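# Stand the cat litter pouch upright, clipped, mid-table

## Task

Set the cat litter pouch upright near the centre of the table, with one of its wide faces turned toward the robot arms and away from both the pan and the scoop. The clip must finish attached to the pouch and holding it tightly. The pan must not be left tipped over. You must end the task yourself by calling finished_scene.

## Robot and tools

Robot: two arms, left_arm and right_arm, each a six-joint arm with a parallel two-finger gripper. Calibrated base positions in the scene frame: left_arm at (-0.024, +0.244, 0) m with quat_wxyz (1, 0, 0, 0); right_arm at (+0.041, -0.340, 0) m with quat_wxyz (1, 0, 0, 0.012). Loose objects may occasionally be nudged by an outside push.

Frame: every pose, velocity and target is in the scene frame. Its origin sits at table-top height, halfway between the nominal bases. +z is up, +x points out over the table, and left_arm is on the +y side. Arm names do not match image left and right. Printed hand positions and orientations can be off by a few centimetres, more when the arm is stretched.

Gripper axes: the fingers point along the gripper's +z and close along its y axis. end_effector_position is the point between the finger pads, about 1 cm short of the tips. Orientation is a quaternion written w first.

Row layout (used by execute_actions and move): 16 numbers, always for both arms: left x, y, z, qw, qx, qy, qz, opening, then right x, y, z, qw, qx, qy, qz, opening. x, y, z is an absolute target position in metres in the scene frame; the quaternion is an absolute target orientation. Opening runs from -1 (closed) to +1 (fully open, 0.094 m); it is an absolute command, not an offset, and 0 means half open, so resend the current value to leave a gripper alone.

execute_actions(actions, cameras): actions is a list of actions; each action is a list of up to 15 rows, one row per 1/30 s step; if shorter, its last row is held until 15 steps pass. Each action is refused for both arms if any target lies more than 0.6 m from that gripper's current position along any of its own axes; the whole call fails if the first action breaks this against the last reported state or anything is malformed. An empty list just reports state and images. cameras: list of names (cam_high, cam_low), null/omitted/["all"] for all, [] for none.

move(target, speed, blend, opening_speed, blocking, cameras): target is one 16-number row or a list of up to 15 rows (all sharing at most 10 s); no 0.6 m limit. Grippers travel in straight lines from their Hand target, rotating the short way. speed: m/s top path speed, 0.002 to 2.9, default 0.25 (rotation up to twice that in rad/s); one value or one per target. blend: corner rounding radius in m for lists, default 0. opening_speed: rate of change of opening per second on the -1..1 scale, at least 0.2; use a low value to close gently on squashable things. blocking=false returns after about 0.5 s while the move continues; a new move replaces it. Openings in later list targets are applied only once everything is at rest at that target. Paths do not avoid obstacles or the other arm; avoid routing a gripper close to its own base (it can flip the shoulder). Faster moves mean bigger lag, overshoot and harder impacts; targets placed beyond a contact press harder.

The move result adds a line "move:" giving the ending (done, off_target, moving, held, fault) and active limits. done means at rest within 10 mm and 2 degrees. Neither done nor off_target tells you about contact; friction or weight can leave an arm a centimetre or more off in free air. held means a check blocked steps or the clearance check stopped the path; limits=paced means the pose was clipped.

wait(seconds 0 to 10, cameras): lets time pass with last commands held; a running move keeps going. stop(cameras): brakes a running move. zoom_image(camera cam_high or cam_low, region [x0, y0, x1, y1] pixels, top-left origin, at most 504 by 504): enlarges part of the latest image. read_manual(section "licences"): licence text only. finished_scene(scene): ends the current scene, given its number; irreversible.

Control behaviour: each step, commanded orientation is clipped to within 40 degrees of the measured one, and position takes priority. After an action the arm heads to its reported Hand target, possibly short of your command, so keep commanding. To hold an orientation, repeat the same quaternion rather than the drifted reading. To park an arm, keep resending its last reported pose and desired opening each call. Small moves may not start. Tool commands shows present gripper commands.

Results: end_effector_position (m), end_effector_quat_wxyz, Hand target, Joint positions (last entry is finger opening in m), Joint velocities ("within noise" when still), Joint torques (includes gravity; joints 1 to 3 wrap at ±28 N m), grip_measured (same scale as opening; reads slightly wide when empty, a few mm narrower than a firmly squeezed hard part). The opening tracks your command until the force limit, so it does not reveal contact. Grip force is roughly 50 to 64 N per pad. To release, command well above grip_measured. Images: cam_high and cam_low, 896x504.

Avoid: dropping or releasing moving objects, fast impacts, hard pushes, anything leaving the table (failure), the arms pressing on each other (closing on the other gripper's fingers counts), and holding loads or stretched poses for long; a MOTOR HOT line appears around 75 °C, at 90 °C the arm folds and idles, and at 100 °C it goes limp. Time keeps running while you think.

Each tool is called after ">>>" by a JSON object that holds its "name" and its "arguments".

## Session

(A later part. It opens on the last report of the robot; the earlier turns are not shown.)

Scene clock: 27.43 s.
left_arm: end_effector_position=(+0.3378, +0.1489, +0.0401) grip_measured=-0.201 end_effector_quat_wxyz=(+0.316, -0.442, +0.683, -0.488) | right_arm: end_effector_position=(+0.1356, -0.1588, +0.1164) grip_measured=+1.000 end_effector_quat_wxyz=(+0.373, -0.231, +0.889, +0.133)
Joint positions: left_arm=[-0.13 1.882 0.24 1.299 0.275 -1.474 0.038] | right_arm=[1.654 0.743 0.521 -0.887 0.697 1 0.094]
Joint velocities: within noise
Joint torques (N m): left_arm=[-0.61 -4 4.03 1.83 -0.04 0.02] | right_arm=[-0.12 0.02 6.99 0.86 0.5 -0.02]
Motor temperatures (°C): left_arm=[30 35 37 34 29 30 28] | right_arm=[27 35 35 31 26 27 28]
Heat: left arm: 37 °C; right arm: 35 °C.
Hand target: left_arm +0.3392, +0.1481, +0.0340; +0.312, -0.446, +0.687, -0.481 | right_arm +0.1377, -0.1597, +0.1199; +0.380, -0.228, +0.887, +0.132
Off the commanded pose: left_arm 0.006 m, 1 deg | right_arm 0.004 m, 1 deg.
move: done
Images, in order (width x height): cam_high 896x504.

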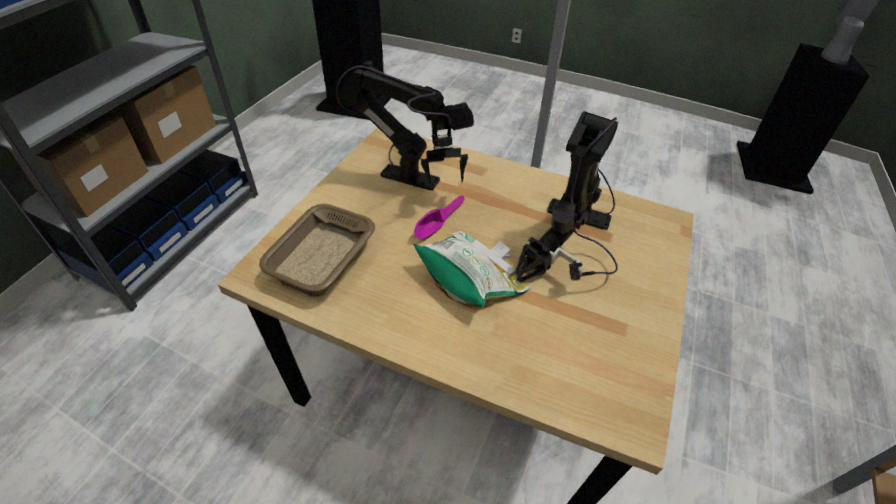

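>>> {"name": "move", "arguments": {"target": [[0.335,0.150,0.045,0.3124,-0.4461,0.6870,-0.4811,-0.2,0.1377,-0.1597,0.12,0.380,-0.228,0.887,0.132,1],[0.303,0.164,0.045,0.2723,-0.4716,0.7263,-0.4193,-0.45,0.1377,-0.1597,0.12,0.380,-0.228,0.887,0.132,1],[0.303,0.164,0.022,0.2723,-0.4716,0.7263,-0.4193,-0.45,0.1377,-0.1597,0.12,0.380,-0.228,0.887,0.132,1]], "speed": 0.1, "cameras": ["cam_high"]}}

>>> {"name": "zoom_image", "arguments": {"camera": "cam_high", "region": [460, 220, 570, 310]}}

Scene clock: 31.77 s.
left_arm: end_effector_position=(+0.3061, +0.1621, +0.0269) grip_measured=-0.449 end_effector_quat_wxyz=(+0.273, -0.472, +0.723, -0.424) | right_arm: end_effector_position=(+0.1356, -0.1588, +0.1164) grip_measured=+1.000 end_effector_quat_wxyz=(+0.373, -0.231, +0.889, +0.133)
Joint positions: left_arm=[-0.104 1.61 0.2 0.876 0.274 -1.418 0.026] | right_arm=[1.654 0.743 0.521 -0.887 0.697 1 0.094]
Joint velocities: within noise
Joint torques (N m): left_arm=[0.59 -2.99 3.67 2 0.09 0.11] | right_arm=[-0.03 -0.21 6.76 0.89 0.44 -0.04]
Motor temperatures (°C): left_arm=[30 35 37 34 29 30 28] | right_arm=[27 35 35 31 27 27 28]
Heat: left arm: 37 °C; right arm: 35 °C.
Hand target: left_arm +0.3029, +0.1640, +0.0220; +0.272, -0.472, +0.726, -0.419 | right_arm +0.1377, -0.1597, +0.1199; +0.380, -0.228, +0.887, +0.132
Off the commanded pose: left_arm 0.006 m, 1 deg | right_arm 0.004 m, 1 deg.
move: done
Images, in order (width x height): cam_high 896x504.

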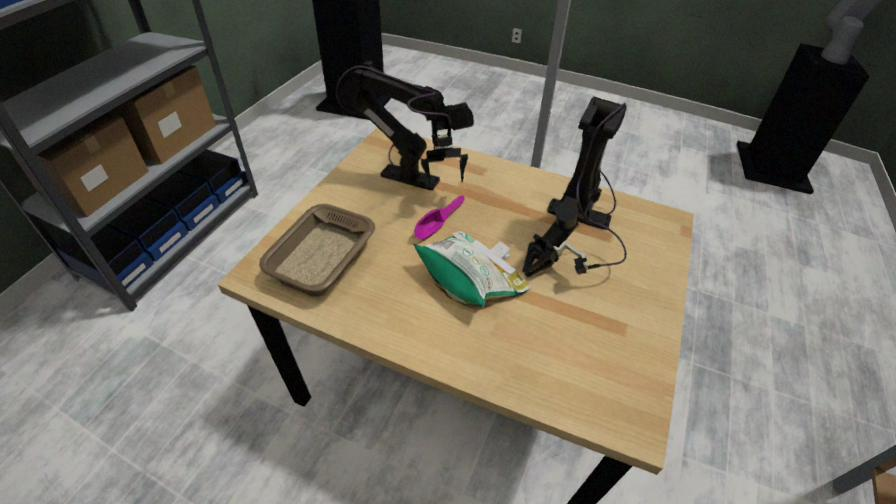

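Scaled by 4.582.

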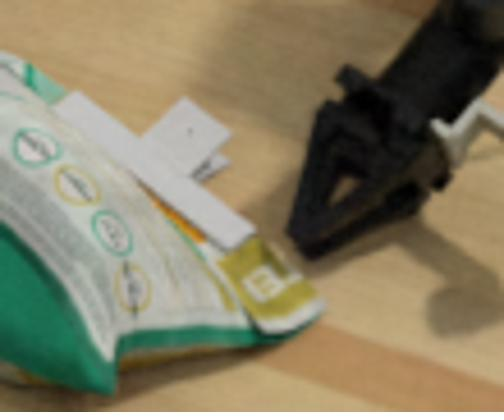

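>>> {"name": "move", "arguments": {"target": [[0.305,0.163,0.015,0.2723,-0.4716,0.7263,-0.4193,-0.45,0.1377,-0.1597,0.12,0.380,-0.228,0.887,0.132,1]], "speed": 0.05, "cameras": ["cam_high"]}}

>>> {"name": "zoom_image", "arguments": {"camera": "cam_high", "region": [490, 240, 550, 300]}}

Scene clock: 32.87 s.
left_arm: end_effector_position=(+0.3078, +0.1619, +0.0192) grip_measured=-0.449 end_effector_quat_wxyz=(+0.273, -0.472, +0.723, -0.424) | right_arm: end_effector_position=(+0.1356, -0.1588, +0.1164) grip_measured=+1.000 end_effector_quat_wxyz=(+0.373, -0.231, +0.889, +0.133)
Joint positions: left_arm=[-0.104 1.677 0.2 0.941 0.274 -1.418 0.026] | right_arm=[1.654 0.743 0.521 -0.887 0.697 1 0.094]
Joint velocities: within noise
Joint torques (N m): left_arm=[0.05 -3.28 3.3 1.97 0.05 0.1] | right_arm=[0.14 -0.21 6.82 0.82 0.43 -0.02]
Motor temperatures (°C): left_arm=[30 35 37 35 29 30 28] | right_arm=[27 35 35 31 27 27 28]
Heat: left arm: 37 °C; right arm: 35 °C.
Hand target: left_arm +0.3049, +0.1630, +0.0150; +0.272, -0.472, +0.726, -0.419 | right_arm +0.1377, -0.1597, +0.1199; +0.380, -0.228, +0.887, +0.132
Off the commanded pose: left_arm 0.005 m, 1 deg | right_arm 0.004 m, 1 deg.
move: done
Images, in order (width x height): cam_high 896x504.

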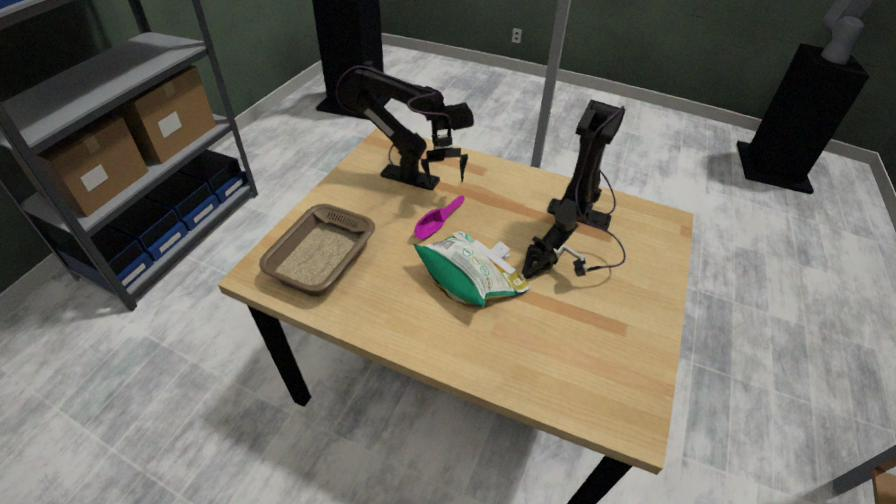

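Scaled by 8.400.

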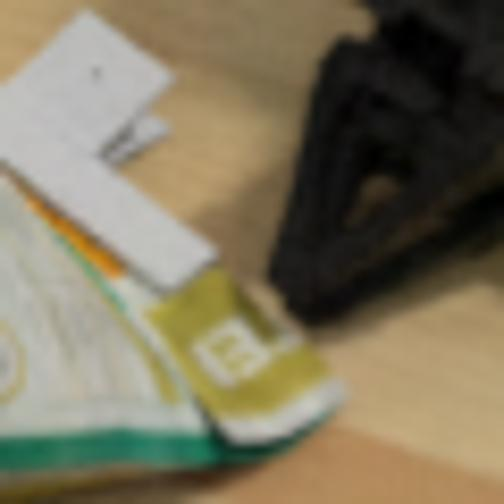

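>>> {"name": "move", "arguments": {"target": [[0.325,0.1545,0.0145,0.2723,-0.4716,0.7263,-0.4193,-0.45,0.1377,-0.1597,0.12,0.380,-0.228,0.887,0.132,1]], "speed": 0.05, "cameras": ["cam_high"]}}

>>> {"name": "zoom_image", "arguments": {"camera": "cam_high", "region": [490, 240, 550, 300]}}

>>> {"name": "move", "arguments": {"target": [[0.335,0.150,0.0155,0.2723,-0.4716,0.7263,-0.4193,-0.45,0.1377,-0.1597,0.12,0.380,-0.228,0.887,0.132,1]], "speed": 0.05, "cameras": ["cam_high"]}}

>>> {"name": "zoom_image", "arguments": {"camera": "cam_high", "region": [480, 240, 540, 300]}}

Scene clock: 33.87 s.
left_arm: end_effector_position=(+0.3229, +0.1549, +0.0186) grip_measured=-0.449 end_effector_quat_wxyz=(+0.274, -0.469, +0.723, -0.427) | right_arm: end_effector_position=(+0.1356, -0.1588, +0.1164) grip_measured=+1.000 end_effector_quat_wxyz=(+0.373, -0.231, +0.889, +0.133)
Joint positions: left_arm=[-0.127 1.736 0.257 0.953 0.259 -1.426 0.026] | right_arm=[1.654 0.743 0.521 -0.887 0.697 1 0.094]
Joint velocities: within noise
Joint torques (N m): left_arm=[-0.62 -3.85 4.92 1.76 -0.1 0.03] | right_arm=[-0.21 -0.01 6.94 0.86 0.54 -0.05]
Motor temperatures (°C): left_arm=[30 35 37 35 29 30 28] | right_arm=[27 35 35 31 27 27 28]
Heat: left arm: 37 °C; right arm: 35 °C.
Hand target: left_arm +0.3248, +0.1546, +0.0145; +0.272, -0.472, +0.726, -0.419 | right_arm +0.1377, -0.1597, +0.1199; +0.380, -0.228, +0.887, +0.132
Off the commanded pose: left_arm 0.005 m, 1 deg | right_arm 0.004 m, 1 deg.
move: done
Images, in order (width x height): cam_high 896x504.

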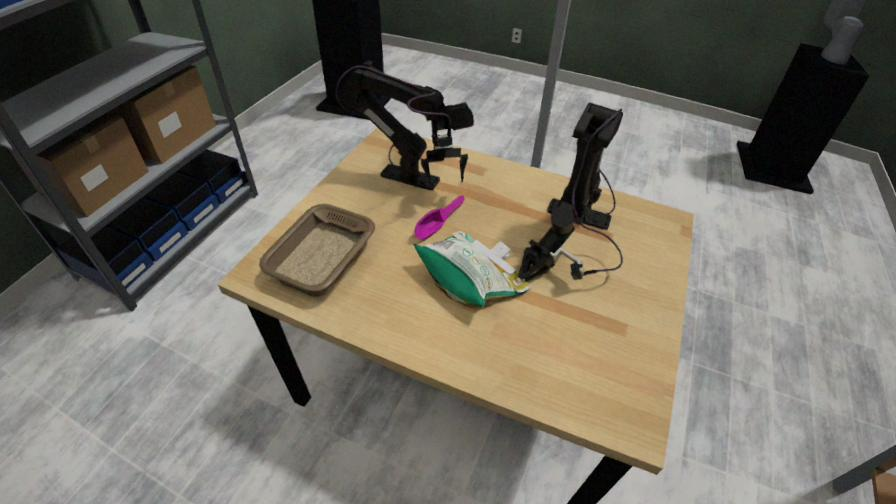

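Scaled by 8.400.

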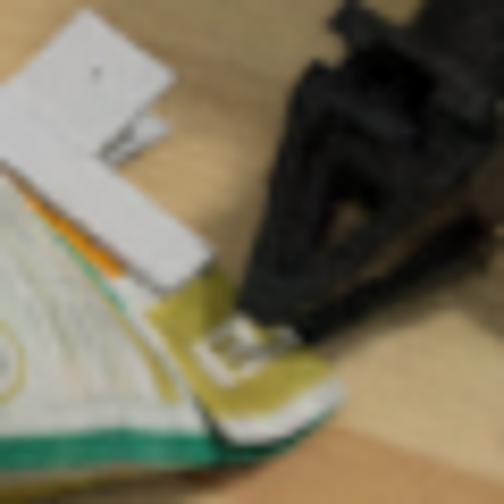

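Scene clock: 34.63 s.
left_arm: end_effector_position=(+0.3319, +0.1508, +0.0190) grip_measured=-0.449 end_effector_quat_wxyz=(+0.274, -0.470, +0.723, -0.426) | right_arm: end_effector_position=(+0.1356, -0.1588, +0.1164) grip_measured=+1.000 end_effector_quat_wxyz=(+0.373, -0.231, +0.889, +0.133)
Joint positions: left_arm=[-0.141 1.756 0.295 0.935 0.246 -1.435 0.026] | right_arm=[1.654 0.743 0.521 -0.887 0.697 1 0.094]
Joint velocities: within noise
Joint torques (N m): left_arm=[-0.31 -3.9 5.56 1.72 -0.03 0.05] | right_arm=[-0.23 -0.1 6.95 0.89 0.52 0.03]
Motor temperatures (°C): left_arm=[30 35 37 35 29 30 28] | right_arm=[27 35 35 31 27 27 28]
Heat: left arm: 37 °C; right arm: 35 °C.
Hand target: left_arm +0.3349, +0.1500, +0.0156; +0.272, -0.471, +0.726, -0.420 | right_arm +0.1377, -0.1597, +0.1199; +0.380, -0.228, +0.887, +0.132
Off the commanded pose: left_arm 0.005 m, 1 deg | right_arm 0.004 m, 1 deg.
move: done
Images, in order (width x height): cam_high 896x504.

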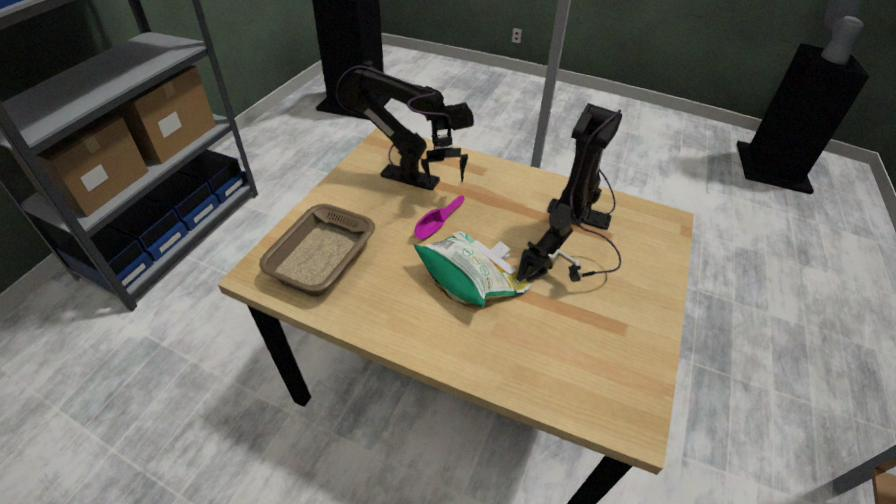

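Scaled by 8.400.

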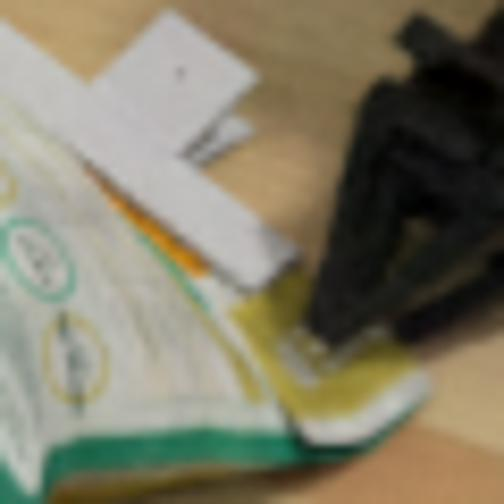

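>>> {"name": "move", "arguments": {"target": [[0.343,0.1465,0.019,0.2723,-0.4716,0.7263,-0.4193,-0.45,0.1377,-0.1597,0.12,0.380,-0.228,0.887,0.132,1]], "speed": 0.05, "cameras": ["cam_high"]}}

>>> {"name": "zoom_image", "arguments": {"camera": "cam_high", "region": [480, 240, 540, 300]}}

>>> {"name": "move", "arguments": {"target": [[0.343,0.1465,0.019,0.2723,-0.4716,0.7263,-0.4193,-1,0.1377,-0.1597,0.12,0.380,-0.228,0.887,0.132,1]], "speed": 0.05, "opening_speed": 0.5, "cameras": ["cam_high"]}}

>>> {"name": "zoom_image", "arguments": {"camera": "cam_high", "region": [480, 240, 540, 300]}}

Scene clock: 35.67 s.
left_arm: end_effector_position=(+0.3378, +0.1481, +0.0193) grip_measured=-0.449 end_effector_quat_wxyz=(+0.270, -0.472, +0.725, -0.422) | right_arm: end_effector_position=(+0.1356, -0.1588, +0.1164) grip_measured=+1.000 end_effector_quat_wxyz=(+0.373, -0.231, +0.889, +0.133)
Joint positions: left_arm=[-0.15 1.756 0.328 0.891 0.236 -1.44 0.026] | right_arm=[1.654 0.743 0.521 -0.887 0.697 1 0.094]
Joint velocities: within noise
Joint torques (N m): left_arm=[-0.34 -4.27 6.15 1.81 -0.08 -0.02] | right_arm=[-0.25 -0.01 6.89 0.86 0.48 -0.03]
Motor temperatures (°C): left_arm=[30 35 37 35 29 30 28] | right_arm=[27 35 35 31 27 27 28]
Heat: left arm: 37 °C; right arm: 35 °C.
Hand target: left_arm +0.3429, +0.1465, +0.0192; +0.272, -0.472, +0.726, -0.420 | right_arm +0.1377, -0.1597, +0.1199; +0.380, -0.228, +0.887, +0.132
Off the commanded pose: left_arm 0.005 m, 0 deg | right_arm 0.004 m, 1 deg.
move: done
Images, in order (width x height): cam_high 896x504.

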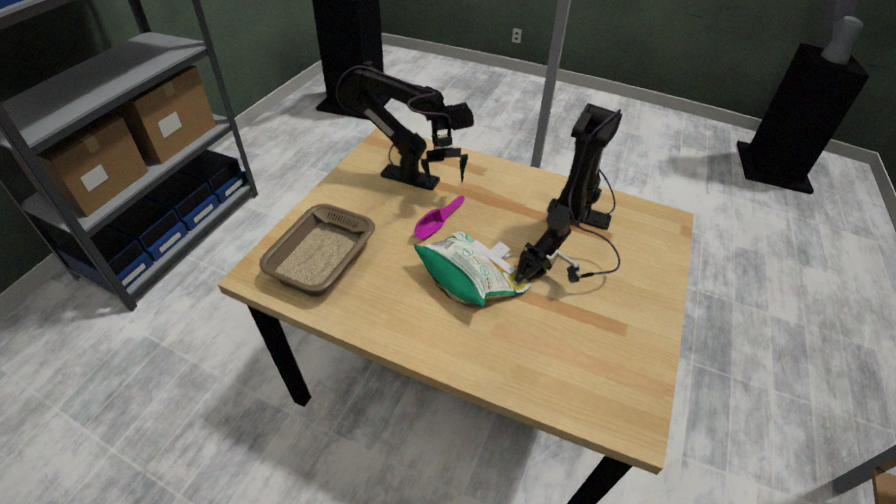

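Scaled by 8.400.

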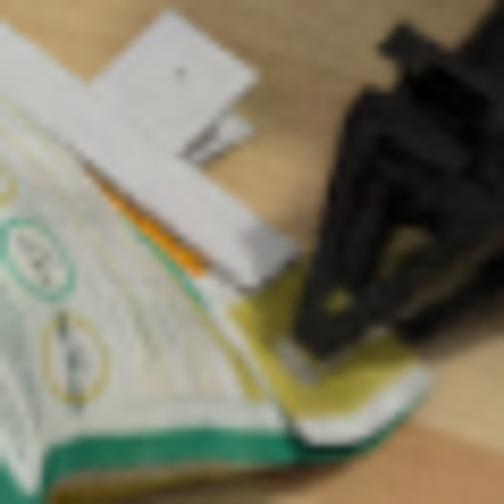

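Scene clock: 36.97 s.
left_arm: end_effector_position=(+0.3362, +0.1491, +0.0162) grip_measured=-0.984 end_effector_quat_wxyz=(+0.267, -0.476, +0.727, -0.417) | right_arm: end_effector_position=(+0.1356, -0.1588, +0.1164) grip_measured=+1.000 end_effector_quat_wxyz=(+0.373, -0.231, +0.889, +0.133)
Joint positions: left_arm=[-0.15 1.756 0.328 0.876 0.232 -1.44 0.001] | right_arm=[1.654 0.743 0.521 -0.887 0.697 1 0.094]
Joint velocities: within noise
Joint torques (N m): left_arm=[-0.49 -4.31 6 1.95 -0.05 0] | right_arm=[-0.13 -0.12 6.95 0.9 0.48 -0.05]
Motor temperatures (°C): left_arm=[30 35 37 35 29 30 28] | right_arm=[27 35 35 31 27 27 28]
Heat: left arm: 37 °C; right arm: 35 °C.
Hand target: left_arm +0.3429, +0.1465, +0.0192; +0.272, -0.472, +0.726, -0.419 | right_arm +0.1377, -0.1597, +0.1199; +0.380, -0.228, +0.887, +0.132
Off the commanded pose: left_arm 0.008 m, 1 deg | right_arm 0.004 m, 1 deg.
move: done
Images, in order (width x height): cam_high 896x504.

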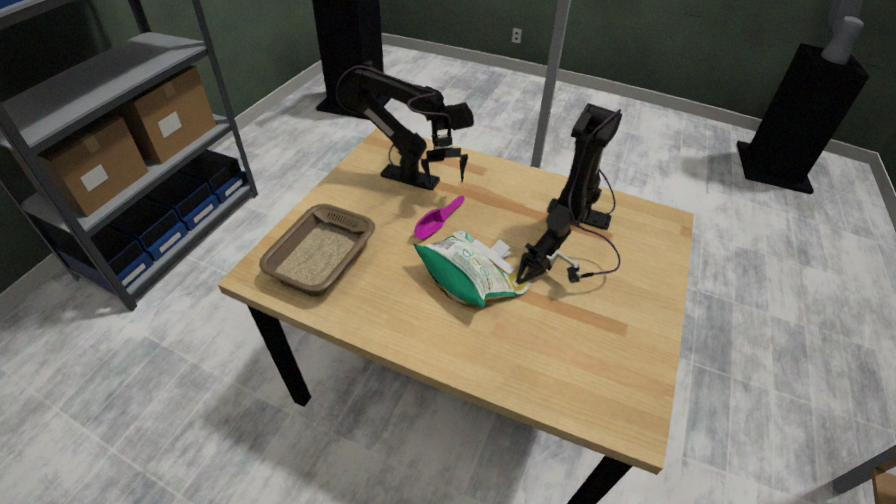

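Scaled by 8.400.

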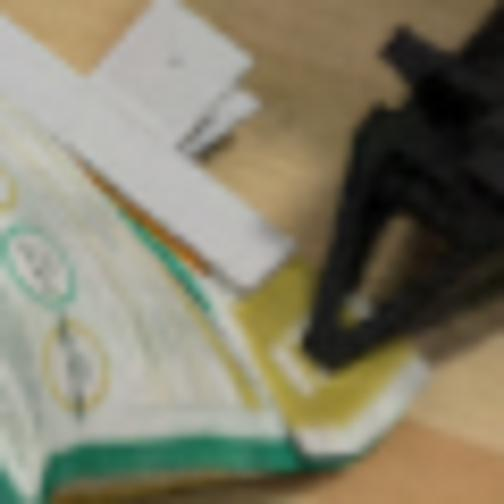

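>>> {"name": "zoom_image", "arguments": {"camera": "cam_high", "region": [400, 220, 560, 320]}}

>>> {"name": "zoom_image", "arguments": {"camera": "cam_low", "region": [460, 130, 660, 290]}}

Scaled by 3.150.

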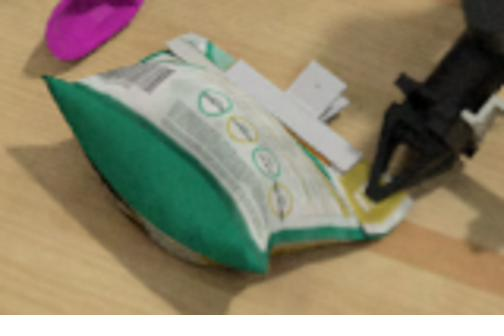

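This scene's latest camera images include none from cam_low. They are from: cam_high. cam_low's image comes with the result of a call that names it in "cameras".

>>> {"name": "move", "arguments": {"target": [[0.340,0.1465,0.06,0.2723,-0.4716,0.7263,-0.4193,-1,0.1377,-0.1597,0.12,0.380,-0.228,0.887,0.132,1]], "speed": 0.06}}

>>> {"name": "zoom_image", "arguments": {"camera": "cam_high", "region": [400, 220, 560, 320]}}

>>> {"name": "zoom_image", "arguments": {"camera": "cam_low", "region": [460, 130, 660, 290]}}

Scene clock: 39.60 s.
left_arm: end_effector_position=(+0.3323, +0.1498, +0.0424) grip_measured=-0.984 end_effector_quat_wxyz=(+0.260, -0.483, +0.732, -0.404) | right_arm: end_effector_position=(+0.1356, -0.1588, +0.1164) grip_measured=+1.000 end_effector_quat_wxyz=(+0.373, -0.231, +0.889, +0.133)
Joint positions: left_arm=[-0.157 1.558 0.365 0.609 0.217 -1.44 0.001] | right_arm=[1.654 0.743 0.521 -0.887 0.697 1 0.094]
Joint velocities: within noise
Joint torques (N m): left_arm=[-0.12 -7.05 7.27 1.8 0.13 -0.01] | right_arm=[-0.12 0.05 6.98 0.87 0.46 -0.06]
Motor temperatures (°C): left_arm=[30 35 37 35 29 30 28] | right_arm=[27 35 35 31 27 27 28]
Heat: left arm: 37 °C; right arm: 35 °C.
Hand target: left_arm +0.3397, +0.1465, +0.0599; +0.272, -0.472, +0.726, -0.419 | right_arm +0.1377, -0.1597, +0.1199; +0.380, -0.228, +0.887, +0.132
Off the commanded pose: left_arm 0.019 m, 3 deg | right_arm 0.004 m, 1 deg.
move: off_target (left_arm)

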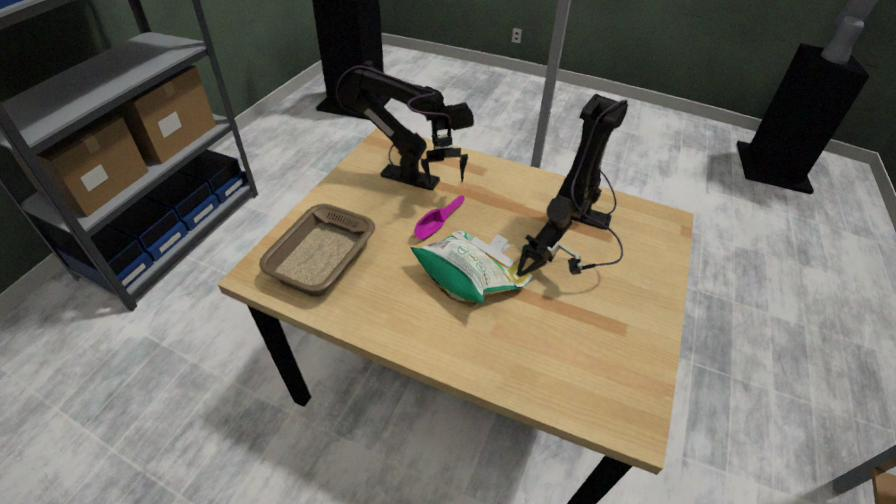

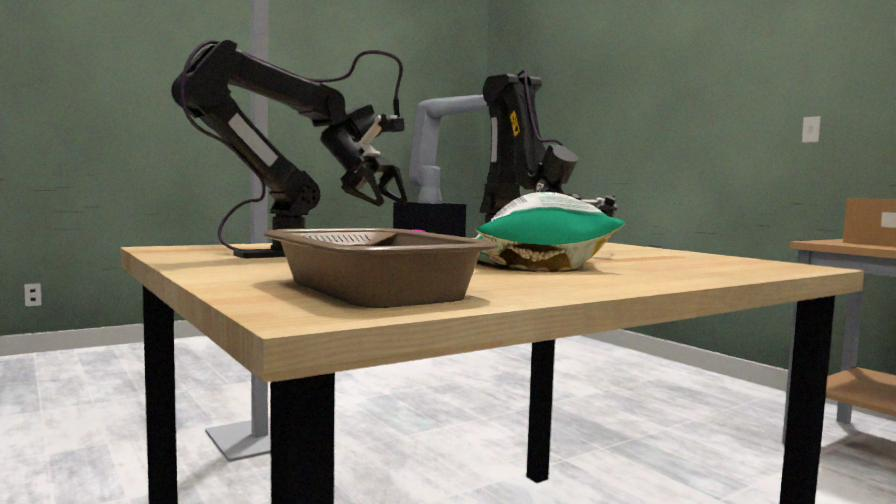

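Scaled by 3.150.

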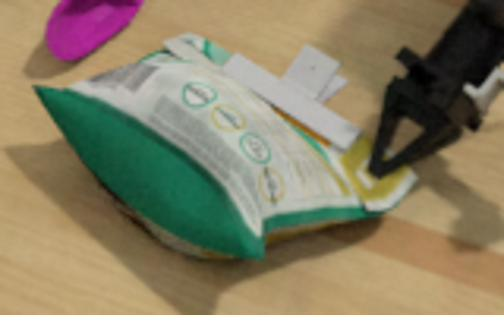

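Scaled by 2.520.

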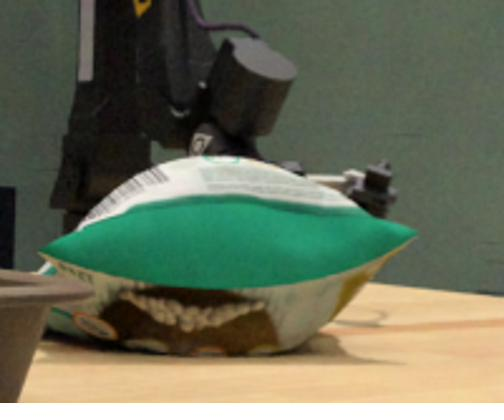

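>>> {"name": "move", "arguments": {"target": [[0.340,0.1465,0.115,0.2084,-0.5032,0.7749,-0.3210,-1,0.1377,-0.1597,0.12,0.380,-0.228,0.887,0.132,1],[0.340,0.1465,0.155,0.1409,-0.5260,0.8101,-0.2171,-1,0.1377,-0.1597,0.12,0.380,-0.228,0.887,0.132,1]], "speed": 0.08, "blend": 0.02}}

>>> {"name": "zoom_image", "arguments": {"camera": "cam_high", "region": [400, 200, 560, 320]}}

>>> {"name": "zoom_image", "arguments": {"camera": "cam_low", "region": [460, 130, 660, 290]}}

Scene clock: 43.80 s.
left_arm: end_effector_position=(+0.3367, +0.1498, +0.1396) grip_measured=-0.984 end_effector_quat_wxyz=(+0.137, -0.533, +0.809, -0.208) | right_arm: end_effector_position=(+0.1356, -0.1588, +0.1164) grip_measured=+1.000 end_effector_quat_wxyz=(+0.373, -0.231, +0.889, +0.133)
Joint positions: left_arm=[-0.215 1.509 1.172 -0.738 0.091 -1.402 0.001] | right_arm=[1.654 0.743 0.521 -0.887 0.697 1 0.094]
Joint velocities: within noise
Joint torques (N m): left_arm=[-0.16 -6.2 11.1 0.97 0.17 0.1] | right_arm=[-0.02 -0.1 6.91 0.88 0.49 -0.01]
Motor temperatures (°C): left_arm=[30 35 38 35 29 30 28] | right_arm=[27 35 36 31 27 27 28]
Heat: left arm: 38 °C; right arm: 36 °C.
Hand target: left_arm +0.3398, +0.1466, +0.1549; +0.141, -0.526, +0.810, -0.218 | right_arm +0.1377, -0.1597, +0.1199; +0.380, -0.228, +0.887, +0.132
Off the commanded pose: left_arm 0.016 m, 1 deg | right_arm 0.004 m, 1 deg.
move: off_target (left_arm)

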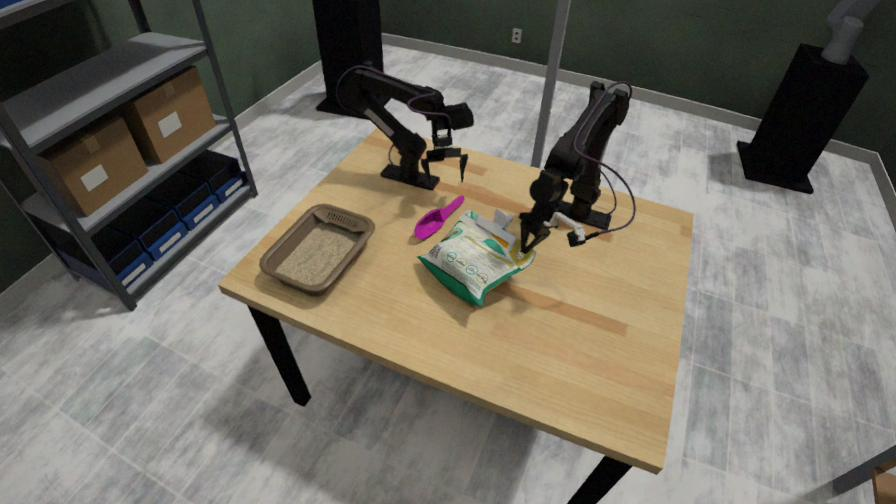

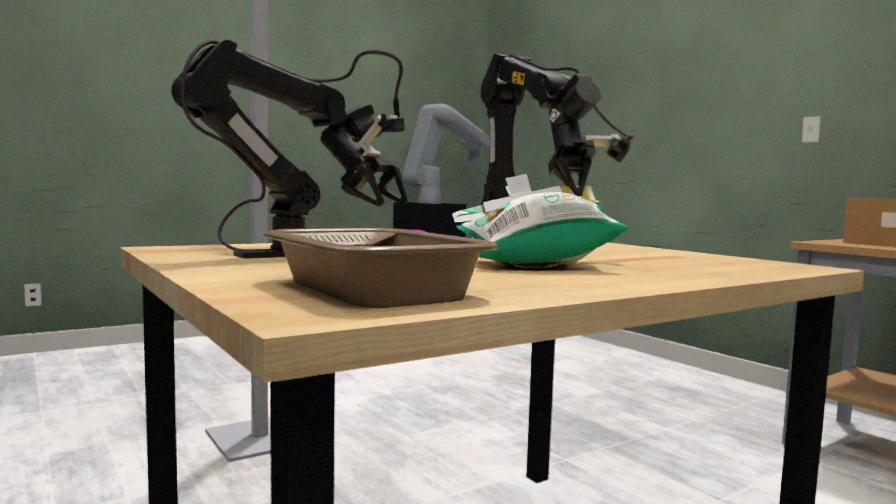

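Scaled by 3.150.

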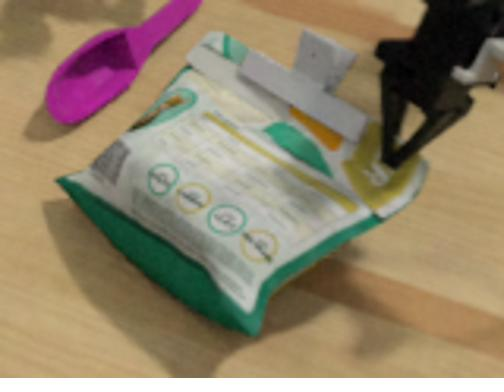

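Scaled by 2.520.

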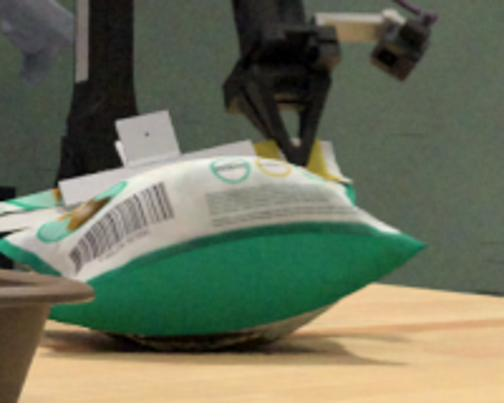

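>>> {"name": "move", "arguments": {"target": [[0.340,0.1465,0.185,0.0711,-0.5399,0.8315,-0.1095,-1,0.1377,-0.1597,0.12,0.380,-0.228,0.887,0.132,1],[0.340,0.1465,0.195,0,-0.5446,0.8387,0,-1,0.1377,-0.1597,0.12,0.380,-0.228,0.887,0.132,1]], "speed": 0.08, "blend": 0.02}}

>>> {"name": "zoom_image", "arguments": {"camera": "cam_high", "region": [400, 180, 560, 300]}}

>>> {"name": "zoom_image", "arguments": {"camera": "cam_low", "region": [460, 130, 660, 290]}}

Scene clock: 47.53 s.
left_arm: end_effector_position=(+0.3468, +0.1435, +0.1810) grip_measured=-0.985 end_effector_quat_wxyz=(+0.021, -0.545, +0.838, -0.030) | right_arm: end_effector_position=(+0.1356, -0.1588, +0.1164) grip_measured=+1.000 end_effector_quat_wxyz=(+0.373, -0.231, +0.889, +0.133)
Joint positions: left_arm=[-0.264 1.973 2.003 -1.529 0.008 -1.418 0.001] | right_arm=[1.654 0.743 0.521 -0.887 0.697 1 0.094]
Joint velocities: within noise
Joint torques (N m): left_arm=[-0.24 -9.77 9.83 -0.05 -0.06 0] | right_arm=[-0.27 0.01 6.93 0.84 0.5 -0.02]
Motor temperatures (°C): left_arm=[30 36 39 35 29 30 29] | right_arm=[27 35 36 31 27 27 28]
Heat: left arm: 39 °C; right arm: 36 °C.
Hand target: left_arm +0.3398, +0.1465, +0.1943; +0.022, -0.544, +0.838, -0.025 | right_arm +0.1377, -0.1597, +0.1199; +0.380, -0.228, +0.887, +0.132
Off the commanded pose: left_arm 0.016 m, 4 deg | right_arm 0.004 m, 1 deg.
joint sent to its limit (left arm) — joint 4 (wrist pitch), lower limit. The joint targets are off in orientation, not in position.
move: off_target (left_arm)

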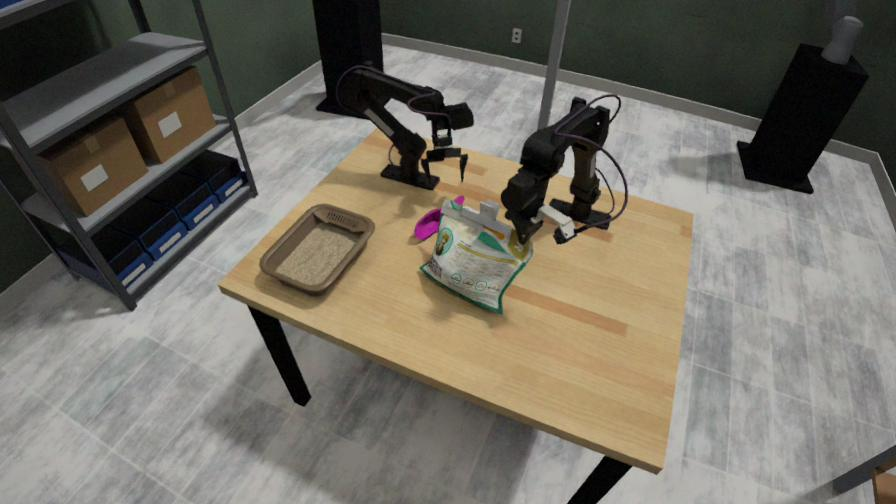

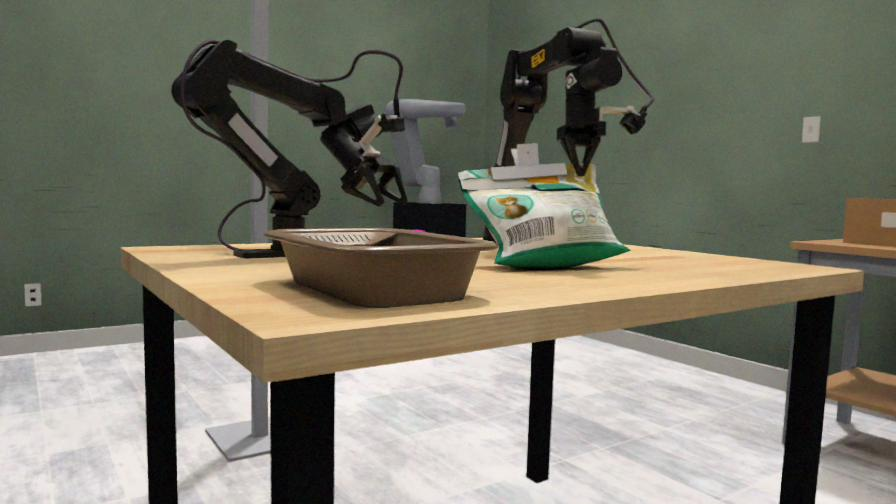

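Scaled by 3.150.

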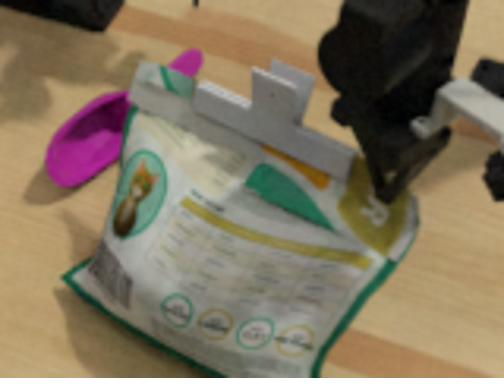

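Scaled by 2.520.

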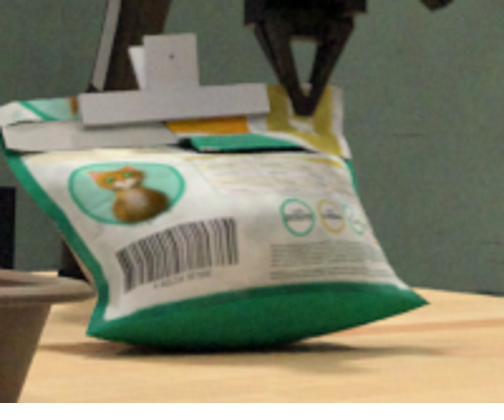

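>>> {"name": "move", "arguments": {"target": [[0.32,0.15,0.19,0.0308,-0.7064,0.7064,-0.0308,-1,0.1377,-0.1597,0.12,0.380,-0.228,0.887,0.132,1]], "speed": 0.12}}

>>> {"name": "zoom_image", "arguments": {"camera": "cam_high", "region": [400, 180, 560, 300]}}

>>> {"name": "zoom_image", "arguments": {"camera": "cam_low", "region": [460, 130, 660, 290]}}

Scene clock: 50.30 s.
left_arm: end_effector_position=(+0.3290, +0.1442, +0.1725) grip_measured=-0.985 end_effector_quat_wxyz=(-0.016, +0.704, -0.710, +0.024) | right_arm: end_effector_position=(+0.1356, -0.1588, +0.1164) grip_measured=+1.000 end_effector_quat_wxyz=(+0.373, -0.231, +0.889, +0.133)
Joint positions: left_arm=[-0.281 1.902 1.87 -1.481 -0.004 -1.843 0.001] | right_arm=[1.654 0.743 0.521 -0.887 0.697 1 0.094]
Joint velocities: within noise
Joint torques (N m): left_arm=[-0.12 -12.89 5.89 0.28 -0.24 -0.15] | right_arm=[0.1 -0.14 6.89 0.87 0.48 -0.02]
Motor temperatures (°C): left_arm=[30 38 39 34 29 30 29] | right_arm=[27 35 36 31 27 27 28]
Heat: left arm: 39 °C; right arm: 36 °C.
Hand target: left_arm +0.3202, +0.1499, +0.1893; -0.031, +0.706, -0.706, +0.031 | right_arm +0.1377, -0.1597, +0.1199; +0.380, -0.228, +0.887, +0.132
Off the commanded pose: left_arm 0.020 m, 2 deg | right_arm 0.004 m, 1 deg.
move: off_target (left_arm)

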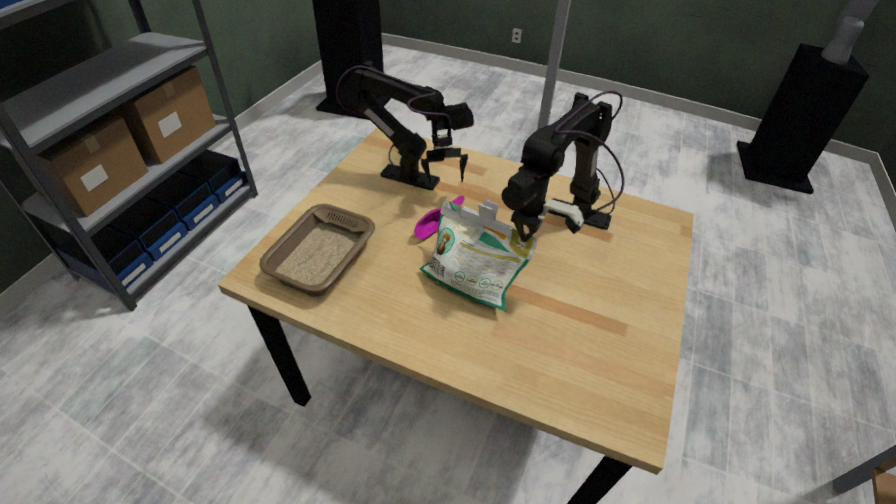

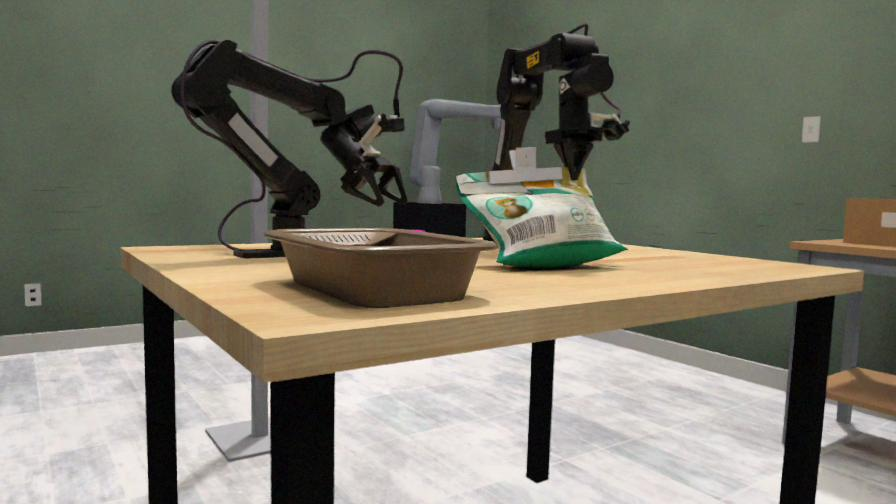

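Scaled by 3.150.

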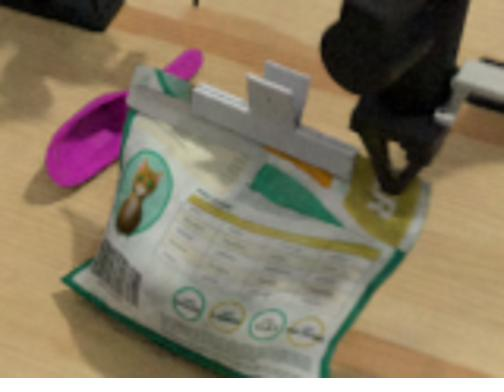

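Scaled by 2.520.

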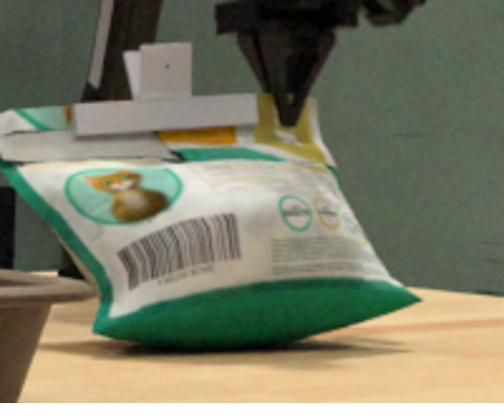

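>>> {"name": "move", "arguments": {"target": [[0.33,0.145,0.23,0.0308,-0.7064,0.7064,-0.0308,-1,0.1377,-0.1597,0.12,0.380,-0.228,0.887,0.132,1]], "speed": 0.06}}

>>> {"name": "zoom_image", "arguments": {"camera": "cam_high", "region": [400, 180, 560, 300]}}

>>> {"name": "zoom_image", "arguments": {"camera": "cam_low", "region": [460, 110, 660, 290]}}

Scene clock: 52.03 s.
left_arm: end_effector_position=(+0.3330, +0.1429, +0.2033) grip_measured=-0.985 end_effector_quat_wxyz=(-0.033, +0.706, -0.707, +0.043) | right_arm: end_effector_position=(+0.1356, -0.1588, +0.1164) grip_measured=+1.000 end_effector_quat_wxyz=(+0.373, -0.231, +0.889, +0.133)
Joint positions: left_arm=[-0.287 1.902 1.992 -1.553 -0.017 -1.855 0.001] | right_arm=[1.654 0.743 0.521 -0.887 0.697 1 0.094]
Joint velocities: within noise
Joint torques (N m): left_arm=[-0.03 -11.64 10.52 0.29 -0.12 0] | right_arm=[-0.29 -0.16 6.76 0.89 0.46 -0.04]
Motor temperatures (°C): left_arm=[30 39 39 34 29 30 29] | right_arm=[27 35 36 31 27 27 28]
Heat: left arm: 39 °C; right arm: 36 °C.
Hand target: left_arm +0.3292, +0.1452, +0.2286; -0.050, +0.705, -0.705, +0.065 | right_arm +0.1377, -0.1597, +0.1199; +0.380, -0.228, +0.887, +0.132
Off the commanded pose: left_arm 0.027 m, 1 deg | right_arm 0.004 m, 1 deg.
joint sent to its limit (left arm) — joint 4 (wrist pitch), lower limit. The joint targets are off in orientation, not in position.
move: off_target (left_arm)

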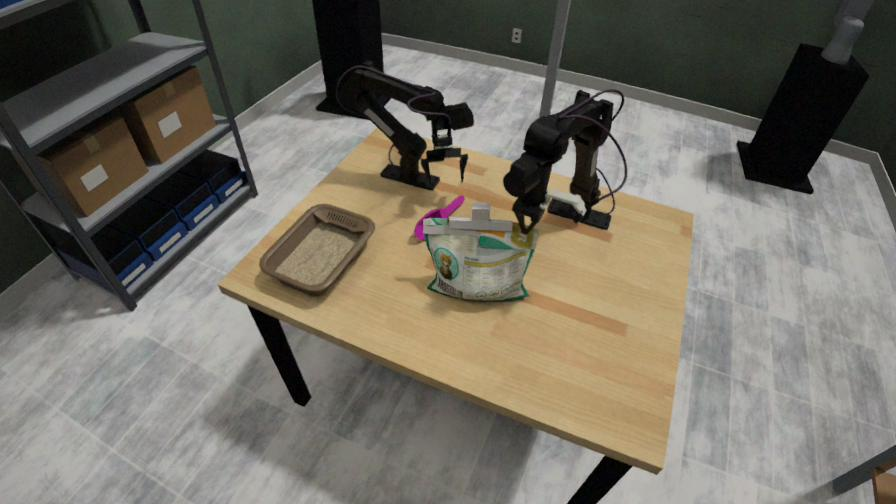

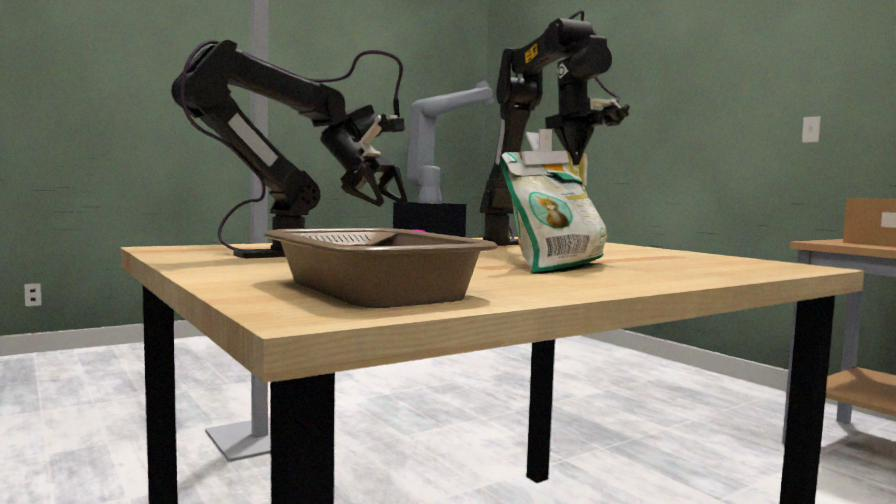

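Scaled by 3.150.

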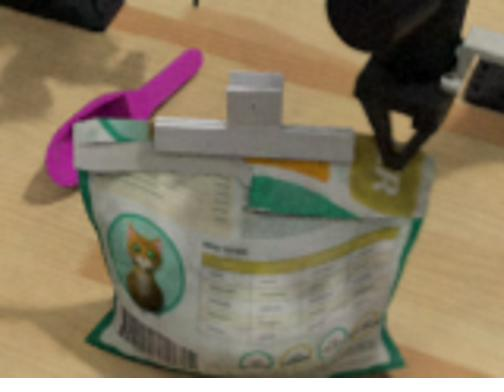

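Scaled by 2.520.

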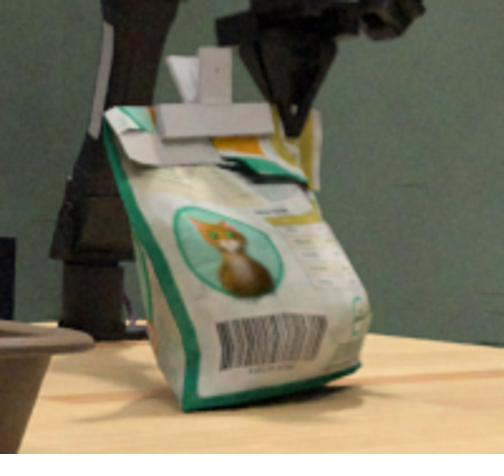

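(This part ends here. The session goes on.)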